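# Rotate the rusty steel cup half a turn

## Task

Rotate the rusty steel cup that sits beneath the dial indicator by 180 degrees on its fixture, and leave it in that state with the robot no longer holding it.

## Robot and tools

Robot: two 6-joint arms, left_arm and right_arm, each with a parallel two-finger gripper. Both bases sit on tilted plates fixed to one frame behind them; a plate and its half of that frame count as part of its arm for 'too close' messages. Base poses in the scene frame: left_arm (-0.046, +0.353, +0.184) m, quat_wxyz (+0.994, -0.080, +0.078, 0); right_arm (-0.045, -0.256, +0.184) m, quat_wxyz (+0.994, +0.080, +0.078, +0.009).

Frames: the scene frame has its origin at table-top height halfway between the nominal bases, +z up, +x out over the table, left_arm toward +y (arm names do not match image sides). Each gripper's end_effector_position (m) and end_effector_quat_wxyz are given in that arm's own base frame and may be a few cm off. The reported point lies between the finger pads, roughly 1 cm short of the tips; fingers point along gripper +z and part along its y axis.

Row layout (used by execute_actions and move): one flat list of 14 numbers covering both arms, each in [-1, 1]. First left_arm: six joint numbers in the order shoulder, elbow, waist, wrist pitch, wrist yaw, wrist roll, then its opening; then the same seven for right_arm. Joint numbers are scaled offsets, counted from the Joint targets as they were when the action (or move) began, not from the previous row. 1.0 equals 2.811 rad for waist and shoulder, 2.53 rad elbow, 2.575 rad wrist pitch, 8.12 rad wrist yaw, 9.528 rad wrist roll. Opening is absolute: +1 fully open, -1 closed. To keep an arm still send 0 for its joints; to keep a gripper as is, resend its current opening (0 is a half-open command, not 'no change').

Joint ranges (rad): waist -2.880..2.880, shoulder 0.000..3.142, elbow 0.000..3.019, wrist pitch -1.693..1.571, wrist yaw -1.571..1.571, wrist roll -2.094..2.094. True ends may differ by up to 0.084 rad. An action asking a joint more than 0.084 rad outside its range is rejected for both arms; a badly formed or rejected first action voids the whole call. 'joint sent to its limit' means a joint was clipped at its end.

execute_actions(actions, cameras): actions is a list of actions; each action is a list of up to 15 rows, one per 1/30 s step; a short action repeats its last row. Images come back only for an empty actions list or when cameras names them (["all"], [] or a list of names).

move(target, speed, blend, opening_speed, grip_force, blocking, cameras): target is one 14-number row or a list of up to 15 rows; every row is an offset from the Joint targets at the call's start, not from the prior row. All joints travel together, so grippers follow curves; no collision avoidance. speed in rad/s for the joint with the longest path, 0.01 to 12.57, default 0.5 (one value or one per target). blend in rad rounds corners of a list; 0 stops at each. opening_speed: rate of the opening command per second on the -1..+1 scale, minimum 0.2. grip_force: newtons per pad, 10 to 50, one value or one per arm; it persists; lower values close slowly. blocking=false returns after about 0.5 s while motion continues. Paths are at least 0.5 s; over 10 s they stop short. The 'move:' line reports done, off_target (resting with a joint over 0.035 rad off), moving, held or fault, plus limits=held if steps were withheld. done does not imply contact or its absence.

wait(seconds 0 to 10, cameras): lets time pass with last commands held; a running move keeps going. stop(cameras): brakes a running move, needing some distance. zoom_image(camera, region): camera is cam_left_wrist or cam_right_wrist, region [x0, y0, x1, y1] in pixels from the top-left, at most 504 by 504, on the latest image. read_manual(section): licence text only. finished_scene(scene): irreversibly ends the current scene; give its number.

Result lines: Joint positions and Joint velocities list per arm the six joints in the order above (rad, rad/s) then the pad gap (m; 0.094 fully open). 'within noise' means an arm is still. Joint targets are the base for your next offsets. Tool commands shows present gripper commands. grip_measured uses the opening scale and reads a little wide when empty and narrower than a squeezed part. grip_effort_nm is gripper motor effort (negative closing) and is not pad force. Joint torques (N m) include arm weight; numbers 2 and 4 wrap at ±28. 'joint command not followed' means the clearance check altered targets. Step readings list intermediate joint positions for action calls.

Motion limits: each step a joint target may lead its measured angle by at most 0.716 rad (waist, shoulder), 0.645 (elbow), 0.69 (wrist pitch), 1.84 (wrist yaw), 3.24 (wrist roll); targets implying over 110 mm gripper jump are scaled back. If an arm is blocked or dragged, command targets back past its measured positions to stop it pushing.

Gripping: pads squeeze about 50 to 64 N at full force, briefly more at first contact; close slowly on fragile parts. Release by commanding well above grip_measured.

Avoid: dropping parts or releasing them while moving, anything leaving the table or left off it, fast impacts on fixed or heavy items, hard pushes, and any contact between the arms or one gripper closing on the other's fingers. Holding loads or straining heats motors: MOTOR HOT at 85 °C, and at 100 °C that arm goes limp for 30 s or more. Loose objects may get nudged occasionally.

Cameras: cam_left_wrist and cam_right_wrist, 504x504 each, mounted on the wrists.

Each tool is called after "Call:" by a JSON object that holds its "op" and its "data", one argument or row to a line.

## Session

Call:
{"op": "execute_actions", "data": {
  "actions": []
}}

Scene clock: 0.00 s.
left_arm: end_effector_position=(+0.3352, -0.1872, +0.0103) grip_measured=+1.000 grip_effort_nm=n/a end_effector_quat_wxyz=(+0.146, +0.423, +0.884, +0.133) | right_arm: end_effector_position=(+0.4345, +0.0950, +0.0157) grip_measured=+1.000 grip_effort_nm=n/a end_effector_quat_wxyz=(+0.439, -0.074, +0.883, +0.149)
Joint names: [shoulder, elbow, waist, wrist pitch, wrist yaw, wrist roll]
Joint positions: left_arm=[1.477 0.687 -0.651 -0.539 -0.32 0.28 0.094] | right_arm=[1.58 0.42 0.125 0.535 -0.234 0.078 0.094]
Joint velocities: within noise
Joint torques (N m): no reading
Motor temperatures (°C): left_arm=[40 31 29 31 30 28 29] | right_arm=[36 37 35 28 29 27 28]
Heat: left arm: hottest shoulder 40 °C; right arm: hottest elbow 37 °C.
Joint targets: left_arm=[1.483 0.700 -0.650 -0.538 -0.319 0.280] | right_arm=[1.585 0.428 0.125 0.538 -0.234 0.078]
Tool commands: left_gripper/opening=+1.0 right_gripper/opening=+1.0

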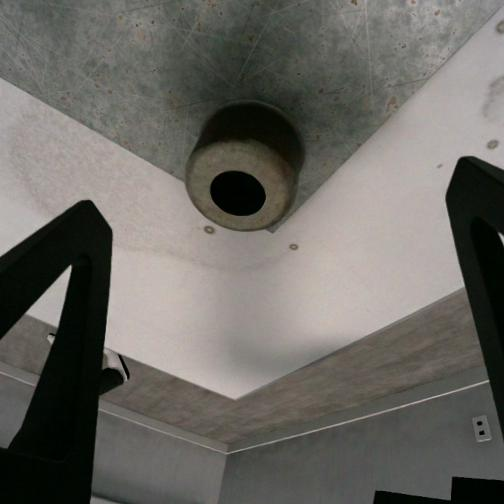

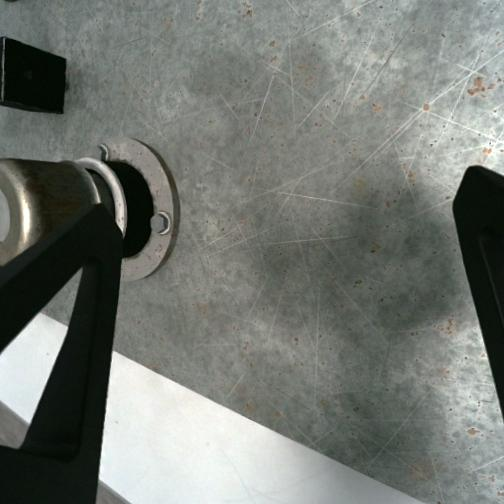

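Call:
{"op": "move", "data": {
  "target": [0, 0, 0, 0, 0, 0, 1, 0.10103, 0.13123, -0.02348, -0.2633, -0.12143, -0.15344, 1],
  "speed": 0.6,
  "cameras": ["cam_right_wrist"]
}}

Scene clock: 24.90 s.
left_arm: end_effector_position=(+0.3352, -0.1872, +0.0103) grip_measured=+1.000 grip_effort_nm=-0.02 end_effector_quat_wxyz=(+0.146, +0.423, +0.884, +0.133) | right_arm: end_effector_position=(+0.3926, +0.1908, +0.0094) grip_measured=+1.000 grip_effort_nm=0.02 end_effector_quat_wxyz=(-0.450, +0.605, -0.545, -0.366)
Joint names: [shoulder, elbow, waist, wrist pitch, wrist yaw, wrist roll]
Joint positions: left_arm=[1.477 0.687 -0.651 -0.539 -0.32 0.28 0.094] | right_arm=[1.842 0.738 0.07 -0.131 -1.218 -1.368 0.094]
Joint torques (N m): left_arm=[-10.17 8.02 -2.26 0.55 0.04 0] | right_arm=[-8.53 5.08 0.62 -0.06 -0.77 -0.03]
Heat: left arm: hottest shoulder 41 °C; right arm: hottest elbow 38 °C.
Joint targets: left_arm=[1.483 0.700 -0.650 -0.538 -0.319 0.280] | right_arm=[1.869 0.760 0.059 -0.141 -1.220 -1.384]
move: done
Images, in order (width x height): cam_right_wrist 504x504.

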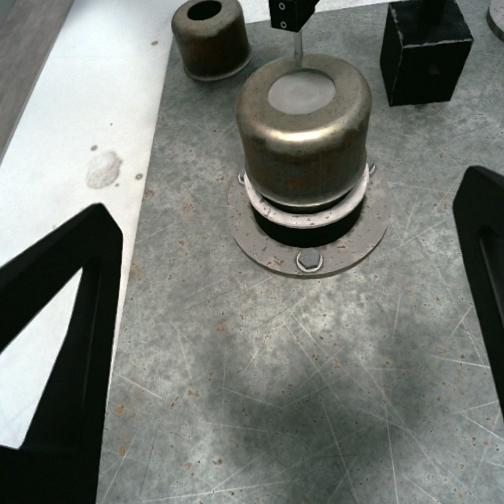

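Call:
{"op": "zoom_image", "data": {
  "camera": "cam_right_wrist",
  "region": [200, 0, 420, 220]
}}

Scaled by 2.291 from the camera's 504x504 image, which has a finer 720x720 frame.

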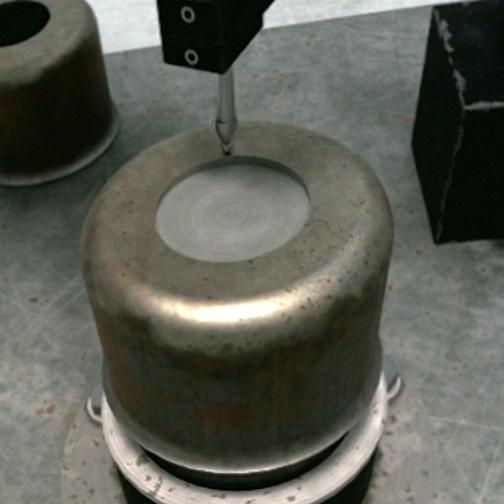

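Call:
{"op": "move", "data": {
  "target": [
    [-0.13518, 0, 0, -0.14641, 0, 0, 1, 0.08026, 0.01625, 0.02707, 0.13915, 0.00372, 0.02003, 1],
    [-0.13518, 0, 0.19566, -0.14641, 0, 0, 1, 0.08026, 0.01625, 0.02707, 0.13915, 0.00372, 0.02003, 1]
  ],
  "speed": [0.35, 0.6],
  "blend": [0.02, 0],
  "cameras": ["cam_right_wrist"]
}}

Call:
{"op": "zoom_image", "data": {
  "camera": "cam_right_wrist",
  "region": [180, 0, 400, 220]
}}

Scene clock: 52.73 s.
left_arm: end_effector_position=(+0.3241, +0.0176, +0.1122) grip_measured=+1.000 grip_effort_nm=-0.02 end_effector_quat_wxyz=(+0.108, +0.172, +0.965, +0.167) | right_arm: end_effector_position=(+0.4117, +0.2152, -0.0574) grip_measured=+1.000 grip_effort_nm=0.01 end_effector_quat_wxyz=(-0.453, +0.604, -0.545, -0.363)
Joint names: [shoulder, elbow, waist, wrist pitch, wrist yaw, wrist roll]
Joint positions: left_arm=[1.106 0.687 -0.114 -0.905 -0.32 0.28 0.094] | right_arm=[2.068 0.785 0.127 0.205 -1.193 -1.208 0.094]
Joint torques (N m): left_arm=[-7.88 9.47 0.09 0.01 -0.01 0.01] | right_arm=[-9.88 3.26 2.37 1.18 -0.55 0.33]
Heat: left arm: hottest shoulder 41 °C; right arm: hottest elbow 38 °C.
Joint targets: left_arm=[1.103 0.700 -0.099 -0.915 -0.319 0.280] | right_arm=[2.095 0.801 0.135 0.218 -1.189 -1.193]
move: done
Images, in order (width x height): cam_right_wrist 504x504.

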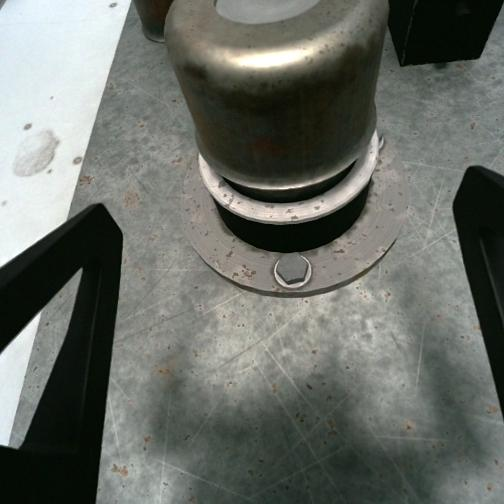

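Scaled by 2.291 from the camera's 504x504 image, which has a finer 720x720 frame.

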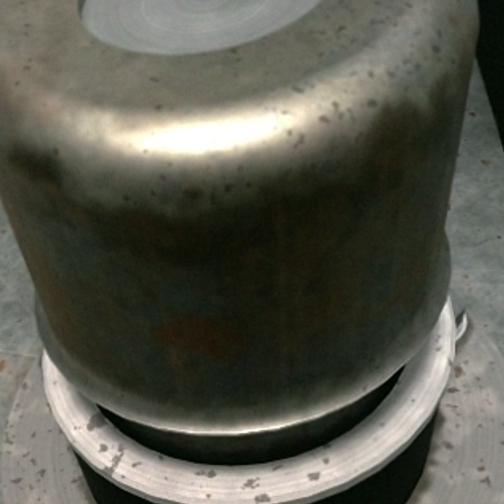

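Call:
{"op": "move", "data": {
  "target": [
    [0, 0, 0, 0, 0, 0, 1, 0.03682, 0.0087, 0.05688, 0.1426, 0.01177, 0.03265, 1],
    [0, 0, 0, 0, 0, 0, 1, 0.04824, -0.02751, 0.06371, 0.26256, 0.02478, 0.0542, 1],
    [0, 0, 0, 0, 0, 0, 1, 0.06226, -0.04771, 0.07364, 0.3532, 0.04071, 0.06948, 1],
    [0, 0, 0, 0, 0, 0, 1, 0.07684, -0.06257, 0.08687, 0.42299, 0.05895, 0.08046, 1],
    [0, 0, 0, 0, 0, 0, 1, 0.09125, -0.073, 0.10327, 0.47728, 0.07899, 0.08855, 1]
  ],
  "speed": [0.3, 0.4, 0.4, 0.4, 0.4],
  "blend": [0.02, 0.04, 0.04, 0.04, 0],
  "cameras": ["cam_right_wrist"]
}}

Scene clock: 103.47 s.
left_arm: end_effector_position=(+0.3241, +0.0176, +0.1122) grip_measured=+1.000 grip_effort_nm=-0.02 end_effector_quat_wxyz=(+0.108, +0.172, +0.965, +0.167) | right_arm: end_effector_position=(+0.4156, +0.2839, -0.0782) grip_measured=+1.000 grip_effort_nm=0.01 end_effector_quat_wxyz=(+0.576, -0.445, +0.645, +0.232)
Joint names: [shoulder, elbow, waist, wrist pitch, wrist yaw, wrist roll]
Joint positions: left_arm=[1.106 0.687 -0.114 -0.905 -0.32 0.28 0.094] | right_arm=[2.324 0.623 0.418 1.43 -0.551 -0.365 0.094]
Joint torques (N m): left_arm=[-7.94 9.48 0.03 0.01 -0.01 0] | right_arm=[-9.05 -1.31 2.84 2.44 -0.13 0.31]
Motor temperatures (°C): left_arm=[40 38 29 31 30 28 29] | right_arm=[37 38 34 28 30 27 28]
Heat: left arm: hottest shoulder 40 °C; right arm: hottest elbow 38 °C.
Joint targets: left_arm=[1.103 0.700 -0.099 -0.915 -0.319 0.280] | right_arm=[2.351 0.617 0.425 1.446 -0.548 -0.349]
move: done
Images, in order (width x height): cam_right_wrist 504x504.

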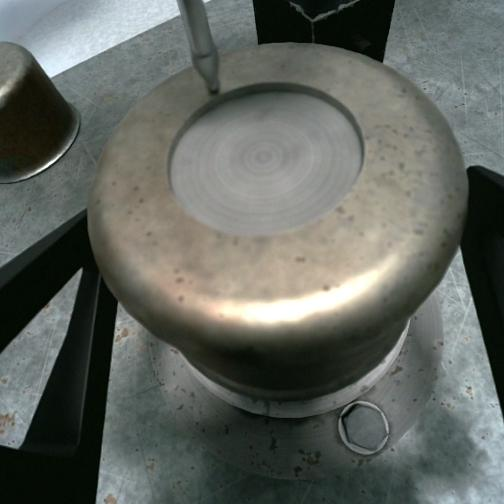

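Call:
{"op": "move", "data": {
  "target": [
    [0, 0, 0, 0, 0, 0, 1, 0, 0, 0, 0, 0, 0, 0.4],
    [0, 0, 0, 0, 0, 0, 1, -0.02508, 0.01715, -0.02209, -0.06711, -0.02065, -0.01145, 0.4],
    [0, 0, 0, 0, 0, 0, 1, -0.03967, 0.03202, -0.03533, -0.13689, -0.03889, -0.02243, 0.4],
    [0, 0, 0, 0, 0, 0, 1, -0.05368, 0.05221, -0.04525, -0.22753, -0.05483, -0.03771, 0.4],
    [0, 0, 0, 0, 0, 0, 1, -0.06546, 0.08012, -0.05208, -0.34711, -0.06783, -0.05926, 0.4],
    [0, 0, 0, 0, 0, 0, 1, -0.07079, 0.1198, -0.05607, -0.50132, -0.07677, -0.0889, 0.4],
    [0, 0, 0, 0, 0, 0, 1, -0.0539, 0.17312, -0.05752, -0.67969, -0.07998, -0.12498, 0.4]
  ],
  "speed": 0.38,
  "blend": [0, 0.03, 0.03, 0.03, 0.03, 0.03, 0],
  "grip_force": [50, 40],
  "opening_speed": 0.5,
  "cameras": ["cam_right_wrist"]
}}

Scene clock: 121.87 s.
left_arm: end_effector_position=(+0.3241, +0.0176, +0.1122) grip_measured=+1.000 grip_effort_nm=-0.02 end_effector_quat_wxyz=(+0.108, +0.172, +0.965, +0.167) | right_arm: end_effector_position=(+0.4173, +0.2846, -0.0772) grip_measured=+0.480 grip_effort_nm=-0.82 end_effector_quat_wxyz=(-0.380, +0.674, -0.479, -0.414)
Joint names: [shoulder, elbow, waist, wrist pitch, wrist yaw, wrist roll]
Joint positions: left_arm=[1.106 0.687 -0.114 -0.905 -0.32 0.28 0.094] | right_arm=[2.171 1.047 0.274 -0.287 -1.188 -1.524 0.07]
Joint torques (N m): left_arm=[-7.94 9.48 0.09 0.01 -0.01 0.01] | right_arm=[-11.34 3.67 1.61 -0.51 -1.07 -0.03]
Heat: left arm: hottest shoulder 40 °C; right arm: hottest shoulder 38 °C.
Joint targets: left_arm=[1.103 0.700 -0.099 -0.915 -0.319 0.280] | right_arm=[2.200 1.055 0.263 -0.304 -1.197 -1.540]
grip_force (N): 50, 40
move: done
Images, in order (width x height): cam_right_wrist 504x504.

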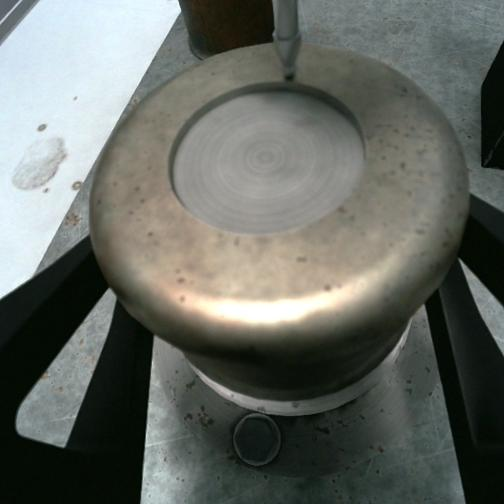

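Call:
{"op": "move", "data": {
  "target": [
    [0, 0, 0, 0, 0, 0, 1, 0, 0, 0, 0, 0, 0, 0.95],
    [0, 0, 0, 0, 0, 0, 1, -0.01245, -0.06004, 0.00715, 0.19118, 0.00382, 0.03944, 0.95],
    [0, 0, 0, 0, 0, 0, 1, -0.0016, -0.09972, 0.01113, 0.3454, 0.01276, 0.06908, 0.95],
    [0, 0, 0, 0, 0, 0, 1, 0.01089, -0.12763, 0.01797, 0.46497, 0.02576, 0.09063, 0.95],
    [0, 0, 0, 0, 0, 0, 1, 0.0249, -0.14783, 0.02789, 0.55561, 0.0417, 0.10591, 0.95],
    [0, 0, 0, 0, 0, 0, 1, 0.03949, -0.16269, 0.04112, 0.6254, 0.05994, 0.11689, 0.95],
    [0, 0, 0, 0, 0, 0, 1, 0.0539, -0.17312, 0.05752, 0.67969, 0.07998, 0.12498, 0.95]
  ],
  "speed": 0.65,
  "blend": [0, 0.04, 0.04, 0.04, 0.04, 0.04, 0],
  "opening_speed": 0.8,
  "cameras": ["cam_right_wrist"]
}}

Call:
{"op": "move", "data": {
  "target": [
    [0, 0, 0, 0, 0, 0, 1, 0, 0, 0, 0, 0, 0, 0.4],
    [0, 0, 0, 0, 0, 0, 1, -0.02508, 0.01715, -0.02209, -0.06711, -0.02065, -0.01145, 0.4],
    [0, 0, 0, 0, 0, 0, 1, -0.03967, 0.03202, -0.03533, -0.13689, -0.03889, -0.02243, 0.4],
    [0, 0, 0, 0, 0, 0, 1, -0.05368, 0.05221, -0.04525, -0.22753, -0.05483, -0.03771, 0.4],
    [0, 0, 0, 0, 0, 0, 1, -0.06546, 0.08012, -0.05208, -0.34711, -0.06783, -0.05926, 0.4],
    [0, 0, 0, 0, 0, 0, 1, -0.07079, 0.1198, -0.05607, -0.50132, -0.07677, -0.0889, 0.4],
    [0, 0, 0, 0, 0, 0, 1, -0.0539, 0.17312, -0.05752, -0.67969, -0.07998, -0.12498, 0.4]
  ],
  "speed": 0.38,
  "blend": [0, 0.03, 0.03, 0.03, 0.03, 0.03, 0],
  "opening_speed": 0.5,
  "cameras": ["cam_right_wrist"]
}}

Scene clock: 141.03 s.
left_arm: end_effector_position=(+0.3241, +0.0176, +0.1122) grip_measured=+1.000 grip_effort_nm=-0.02 end_effector_quat_wxyz=(+0.108, +0.172, +0.965, +0.167) | right_arm: end_effector_position=(+0.4143, +0.2839, -0.0791) grip_measured=+0.947 grip_effort_nm=0.15 end_effector_quat_wxyz=(+0.575, -0.445, +0.646, +0.232)
Joint names: [shoulder, elbow, waist, wrist pitch, wrist yaw, wrist roll]
Joint positions: left_arm=[1.106 0.687 -0.114 -0.905 -0.32 0.28 0.094] | right_arm=[2.325 0.621 0.419 1.43 -0.551 -0.365 0.091]
Joint torques (N m): left_arm=[-7.88 9.47 0.03 0.01 0 0.01] | right_arm=[-8.82 -1.21 2.37 2.4 -0.15 0.32]
Heat: left arm: hottest shoulder 40 °C; right arm: hottest shoulder 38 °C.
Joint targets: left_arm=[1.103 0.700 -0.099 -0.915 -0.319 0.280] | right_arm=[2.351 0.617 0.425 1.447 -0.548 -0.349]
grip_force (N): 50, 40
move: done
Images, in order (width x height): cam_right_wrist 504x504.

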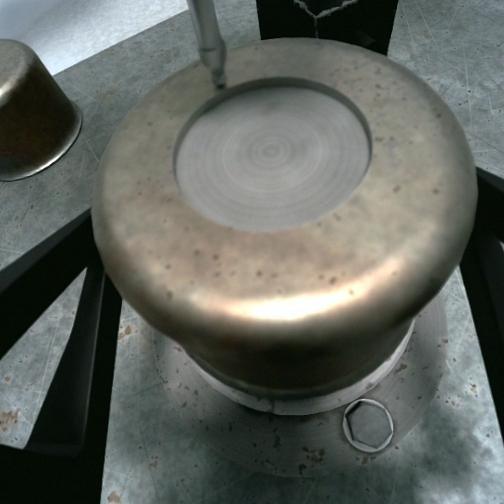

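Scene clock: 147.67 s.
left_arm: end_effector_position=(+0.3241, +0.0176, +0.1122) grip_measured=+1.000 grip_effort_nm=-0.02 end_effector_quat_wxyz=(+0.108, +0.172, +0.965, +0.167) | right_arm: end_effector_position=(+0.4174, +0.2844, -0.0778) grip_measured=+0.480 grip_effort_nm=-0.82 end_effector_quat_wxyz=(-0.379, +0.674, -0.480, -0.413)
Joint names: [shoulder, elbow, waist, wrist pitch, wrist yaw, wrist roll]
Joint positions: left_arm=[1.106 0.687 -0.114 -0.905 -0.32 0.28 0.094] | right_arm=[2.172 1.047 0.274 -0.286 -1.187 -1.523 0.07]
Joint torques (N m): left_arm=[-7.94 9.48 0.09 0.02 0 0] | right_arm=[-11.58 3.7 1.61 -0.53 -1.13 -0.04]
Heat: left arm: hottest shoulder 40 °C; right arm: hottest shoulder 38 °C.
Joint targets: left_arm=[1.103 0.700 -0.099 -0.915 -0.319 0.280] | right_arm=[2.200 1.055 0.263 -0.304 -1.198 -1.540]
grip_force (N): 50, 40
move: done
Images, in order (width x height): cam_right_wrist 504x504.

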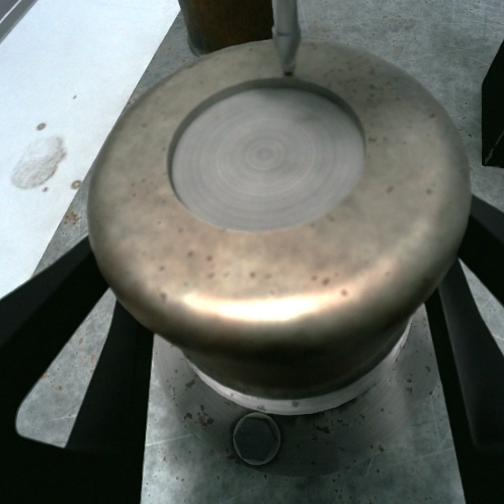

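Call:
{"op": "move", "data": {
  "target": [
    [0, 0, 0, 0, 0, 0, 1, 0, 0, 0, 0, 0, 0, 0.95],
    [0, 0, 0, 0, 0, 0, 1, -0.01245, -0.06004, 0.00715, 0.19118, 0.00382, 0.03944, 0.95],
    [0, 0, 0, 0, 0, 0, 1, -0.0016, -0.09972, 0.01113, 0.3454, 0.01276, 0.06908, 0.95],
    [0, 0, 0, 0, 0, 0, 1, 0.01089, -0.12763, 0.01797, 0.46497, 0.02576, 0.09063, 0.95],
    [0, 0, 0, 0, 0, 0, 1, 0.0249, -0.14783, 0.02789, 0.55561, 0.0417, 0.10591, 0.95],
    [0, 0, 0, 0, 0, 0, 1, 0.03949, -0.16269, 0.04112, 0.6254, 0.05994, 0.11689, 0.95],
    [0, 0, 0, 0, 0, 0, 1, 0.0539, -0.17312, 0.05752, 0.67969, 0.07998, 0.12498, 0.95]
  ],
  "speed": 0.65,
  "blend": [0, 0.04, 0.04, 0.04, 0.04, 0.04, 0],
  "opening_speed": 0.8,
  "cameras": ["cam_right_wrist"]
}}

Call:
{"op": "zoom_image", "data": {
  "camera": "cam_right_wrist",
  "region": [80, 20, 480, 420]
}}

Call:
{"op": "move", "data": {
  "target": [
    [0, 0, 0, 0, 0, 0, 1, 0, 0, 0, 0, 0, 0, 0.4],
    [0, 0, 0, 0, 0, 0, 1, -0.02508, 0.01715, -0.02209, -0.06711, -0.02065, -0.01145, 0.4],
    [0, 0, 0, 0, 0, 0, 1, -0.03967, 0.03202, -0.03533, -0.13689, -0.03889, -0.02243, 0.4],
    [0, 0, 0, 0, 0, 0, 1, -0.05368, 0.05221, -0.04525, -0.22753, -0.05483, -0.03771, 0.4],
    [0, 0, 0, 0, 0, 0, 1, -0.06546, 0.08012, -0.05208, -0.34711, -0.06783, -0.05926, 0.4],
    [0, 0, 0, 0, 0, 0, 1, -0.07079, 0.1198, -0.05607, -0.50132, -0.07677, -0.0889, 0.4],
    [0, 0, 0, 0, 0, 0, 1, -0.0539, 0.17312, -0.05752, -0.67969, -0.07998, -0.12498, 0.4]
  ],
  "speed": 0.38,
  "blend": [0, 0.03, 0.03, 0.03, 0.03, 0.03, 0],
  "opening_speed": 0.5,
  "cameras": ["cam_right_wrist"]
}}

Call:
{"op": "zoom_image", "data": {
  "camera": "cam_right_wrist",
  "region": [80, 20, 480, 420]
}}

Scene clock: 165.10 s.
left_arm: end_effector_position=(+0.3241, +0.0176, +0.1122) grip_measured=+1.000 grip_effort_nm=-0.02 end_effector_quat_wxyz=(+0.108, +0.172, +0.965, +0.167) | right_arm: end_effector_position=(+0.4143, +0.2839, -0.0791) grip_measured=+0.947 grip_effort_nm=0.15 end_effector_quat_wxyz=(+0.575, -0.445, +0.646, +0.232)
Joint names: [shoulder, elbow, waist, wrist pitch, wrist yaw, wrist roll]
Joint positions: left_arm=[1.106 0.687 -0.114 -0.905 -0.32 0.28 0.094] | right_arm=[2.325 0.621 0.419 1.43 -0.551 -0.365 0.091]
Joint torques (N m): left_arm=[-7.94 9.47 0.09 0.01 0 0] | right_arm=[-8.76 -1.05 2.67 2.44 -0.14 0.35]
Heat: left arm: hottest shoulder 40 °C; right arm: hottest shoulder 38 °C.
Joint targets: left_arm=[1.103 0.700 -0.099 -0.915 -0.319 0.280] | right_arm=[2.351 0.617 0.425 1.447 -0.548 -0.349]
grip_force (N): 50, 40
move: done
Images, in order (width x height): cam_right_wrist 504x504.

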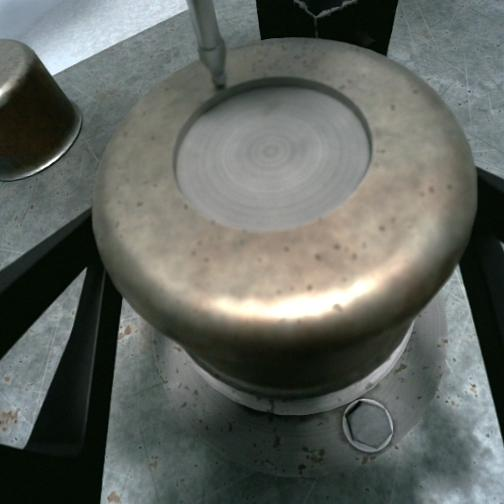

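Scaled by 1.260 from the camera's 504x504 image, which has a finer 720x720 frame.

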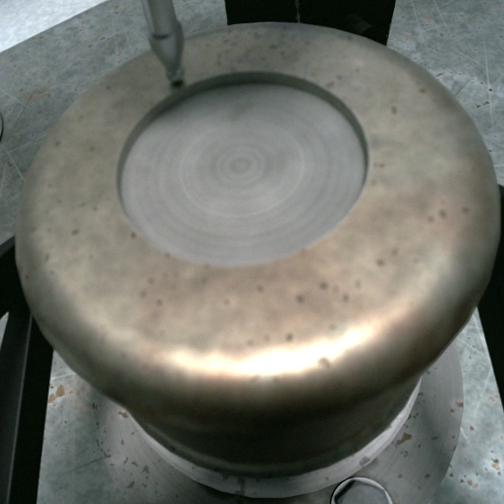

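Scene clock: 171.73 s.
left_arm: end_effector_position=(+0.3241, +0.0176, +0.1122) grip_measured=+1.000 grip_effort_nm=-0.02 end_effector_quat_wxyz=(+0.108, +0.172, +0.965, +0.167) | right_arm: end_effector_position=(+0.4173, +0.2843, -0.0779) grip_measured=+0.480 grip_effort_nm=-0.82 end_effector_quat_wxyz=(-0.379, +0.674, -0.480, -0.413)
Joint names: [shoulder, elbow, waist, wrist pitch, wrist yaw, wrist roll]
Joint positions: left_arm=[1.106 0.687 -0.114 -0.905 -0.32 0.28 0.094] | right_arm=[2.172 1.047 0.274 -0.286 -1.187 -1.524 0.07]
Joint torques (N m): left_arm=[-7.94 9.48 0.09 0.02 0 0.01] | right_arm=[-11.52 3.66 1.79 -0.54 -1.12 -0.02]
Heat: left arm: hottest shoulder 40 °C; right arm: hottest shoulder 38 °C.
Joint targets: left_arm=[1.103 0.700 -0.099 -0.915 -0.319 0.280] | right_arm=[2.200 1.054 0.263 -0.304 -1.198 -1.540]
grip_force (N): 50, 40
move: done
Images, in order (width x height): cam_right_wrist 504x504.

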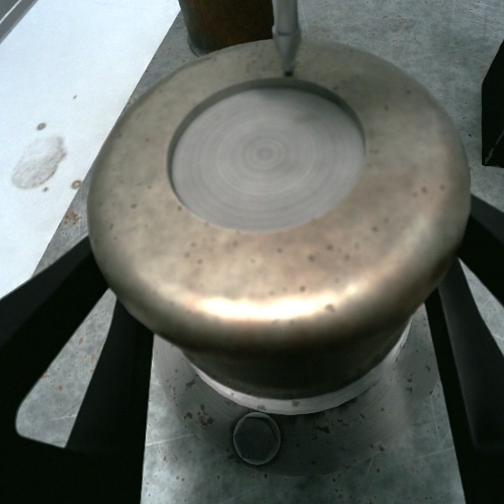

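Scaled by 1.260 from the camera's 504x504 image, which has a finer 720x720 frame.

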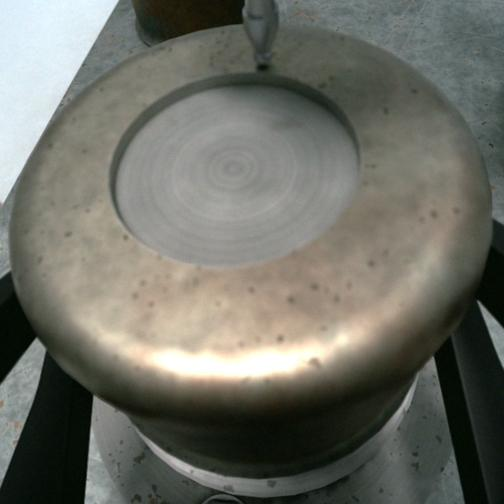

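Call:
{"op": "move", "data": {
  "target": [
    [0, 0, 0, 0, 0, 0, 1, 0, 0, 0, 0, 0, 0, 0.95],
    [0, 0, 0, 0, 0, 0, 1, -0.01245, -0.06004, 0.00715, 0.19118, 0.00382, 0.03944, 0.95],
    [0, 0, 0, 0, 0, 0, 1, -0.0016, -0.09972, 0.01113, 0.3454, 0.01276, 0.06908, 0.95],
    [0, 0, 0, 0, 0, 0, 1, 0.01089, -0.12763, 0.01797, 0.46497, 0.02576, 0.09063, 0.95],
    [0, 0, 0, 0, 0, 0, 1, 0.0249, -0.14783, 0.02789, 0.55561, 0.0417, 0.10591, 0.95],
    [0, 0, 0, 0, 0, 0, 1, 0.03949, -0.16269, 0.04112, 0.6254, 0.05994, 0.11689, 0.95],
    [0, 0, 0, 0, 0, 0, 1, 0.0539, -0.17312, 0.05752, 0.67969, 0.07998, 0.12498, 0.95]
  ],
  "speed": 0.65,
  "blend": [0, 0.04, 0.04, 0.04, 0.04, 0.04, 0],
  "opening_speed": 0.8,
  "cameras": ["cam_right_wrist"]
}}

Call:
{"op": "move", "data": {
  "target": [
    [0, 0, 0, 0, 0, 0, 1, 0, 0, 0, 0, 0, 0, 0.4],
    [0, 0, 0, 0, 0, 0, 1, -0.02508, 0.01715, -0.02209, -0.06711, -0.02065, -0.01145, 0.4],
    [0, 0, 0, 0, 0, 0, 1, -0.03967, 0.03202, -0.03533, -0.13689, -0.03889, -0.02243, 0.4],
    [0, 0, 0, 0, 0, 0, 1, -0.05368, 0.05221, -0.04525, -0.22753, -0.05483, -0.03771, 0.4],
    [0, 0, 0, 0, 0, 0, 1, -0.06546, 0.08012, -0.05208, -0.34711, -0.06783, -0.05926, 0.4],
    [0, 0, 0, 0, 0, 0, 1, -0.07079, 0.1198, -0.05607, -0.50132, -0.07677, -0.0889, 0.4],
    [0, 0, 0, 0, 0, 0, 1, -0.0539, 0.17312, -0.05752, -0.67969, -0.07998, -0.12498, 0.4]
  ],
  "speed": 0.38,
  "blend": [0, 0.03, 0.03, 0.03, 0.03, 0.03, 0],
  "opening_speed": 0.5,
  "cameras": ["cam_right_wrist"]
}}

Call:
{"op": "move", "data": {
  "target": [
    [0, 0, 0, 0, 0, 0, 1, 0, 0, 0, 0, 0, 0, 0.95],
    [0, 0, 0, 0, 0, 0, 1, -0.01245, -0.06004, 0.00715, 0.19118, 0.00382, 0.03944, 0.95],
    [0, 0, 0, 0, 0, 0, 1, -0.0016, -0.09972, 0.01113, 0.3454, 0.01276, 0.06908, 0.95],
    [0, 0, 0, 0, 0, 0, 1, -0.0471, -0.10482, -0.04856, 0.19709, 0.00052, 0.03473, 0.95]
  ],
  "speed": 0.5,
  "blend": [0, 0.04, 0.02, 0],
  "opening_speed": 0.8,
  "cameras": ["cam_right_wrist"]
}}

Scene clock: 188.10 s.
left_arm: end_effector_position=(+0.3241, +0.0176, +0.1122) grip_measured=+1.000 grip_effort_nm=-0.02 end_effector_quat_wxyz=(+0.108, +0.172, +0.965, +0.167) | right_arm: end_effector_position=(+0.4143, +0.2839, -0.0791) grip_measured=+0.947 grip_effort_nm=0.15 end_effector_quat_wxyz=(+0.575, -0.445, +0.646, +0.232)
Joint names: [shoulder, elbow, waist, wrist pitch, wrist yaw, wrist roll]
Joint positions: left_arm=[1.106 0.687 -0.114 -0.905 -0.32 0.28 0.094] | right_arm=[2.325 0.621 0.419 1.43 -0.551 -0.365 0.091]
Joint torques (N m): left_arm=[-7.88 9.48 0.09 0.01 0 0.01] | right_arm=[-8.7 -1.13 2.43 2.5 -0.15 0.31]
Heat: left arm: hottest shoulder 40 °C; right arm: hottest shoulder 38 °C.
Joint targets: left_arm=[1.103 0.700 -0.099 -0.915 -0.319 0.280] | right_arm=[2.351 0.617 0.425 1.447 -0.548 -0.349]
grip_force (N): 50, 40
move: done
Images, in order (width x height): cam_right_wrist 504x504.

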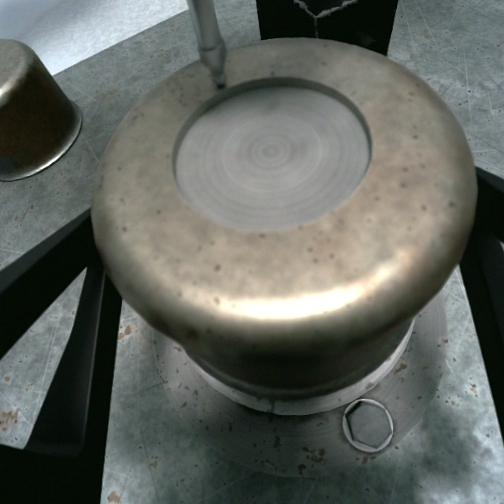

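Scene clock: 194.73 s.
left_arm: end_effector_position=(+0.3241, +0.0176, +0.1122) grip_measured=+1.000 grip_effort_nm=-0.02 end_effector_quat_wxyz=(+0.108, +0.172, +0.965, +0.167) | right_arm: end_effector_position=(+0.4174, +0.2844, -0.0778) grip_measured=+0.480 grip_effort_nm=-0.82 end_effector_quat_wxyz=(-0.379, +0.674, -0.480, -0.413)
Joint names: [shoulder, elbow, waist, wrist pitch, wrist yaw, wrist roll]
Joint positions: left_arm=[1.106 0.687 -0.114 -0.905 -0.32 0.28 0.094] | right_arm=[2.172 1.047 0.274 -0.286 -1.187 -1.523 0.07]
Joint torques (N m): left_arm=[-7.88 9.48 0.03 0.01 -0.01 0] | right_arm=[-11.46 3.71 1.73 -0.53 -1.12 -0.01]
Heat: left arm: hottest shoulder 40 °C; right arm: hottest shoulder 38 °C.
Joint targets: left_arm=[1.103 0.700 -0.099 -0.915 -0.319 0.280] | right_arm=[2.200 1.055 0.263 -0.304 -1.198 -1.540]
grip_force (N): 50, 40
move: done
Images, in order (width x height): cam_right_wrist 504x504.

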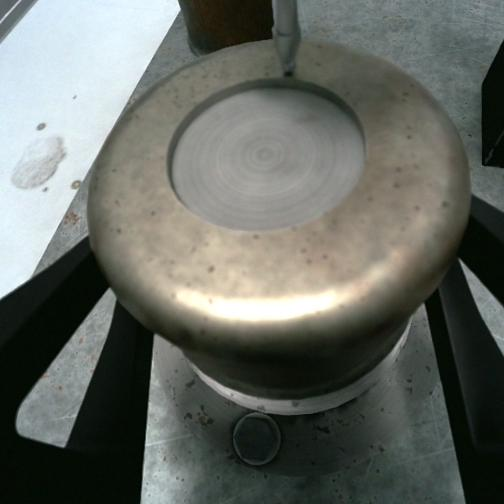

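Scene clock: 199.30 s.
left_arm: end_effector_position=(+0.3241, +0.0176, +0.1122) grip_measured=+1.000 grip_effort_nm=-0.02 end_effector_quat_wxyz=(+0.108, +0.172, +0.965, +0.167) | right_arm: end_effector_position=(+0.4152, +0.2189, -0.0598) grip_measured=+0.948 grip_effort_nm=0.14 end_effector_quat_wxyz=(-0.452, +0.604, -0.546, -0.365)
Joint names: [shoulder, elbow, waist, wrist pitch, wrist yaw, wrist roll]
Joint positions: left_arm=[1.106 0.687 -0.114 -0.905 -0.32 0.28 0.094] | right_arm=[2.08 0.797 0.135 0.214 -1.191 -1.193 0.092]
Joint torques (N m): left_arm=[-7.88 9.47 0.03 0.01 0 0] | right_arm=[-12.63 1.02 1.38 0.25 -0.75 0.02]
Heat: left arm: hottest shoulder 40 °C; right arm: hottest shoulder 38 °C.
Joint targets: left_arm=[1.103 0.700 -0.099 -0.915 -0.319 0.280] | right_arm=[2.067 0.789 0.127 0.204 -1.193 -1.209]
grip_force (N): 50, 40
move: done
Images, in order (width x height): cam_right_wrist 504x504.

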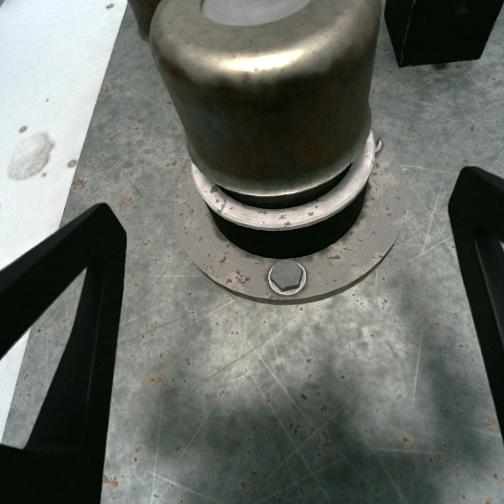

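Call:
{"op": "finished_scene", "data": {
  "scene": 2
}}

The scene is finished: the task was done.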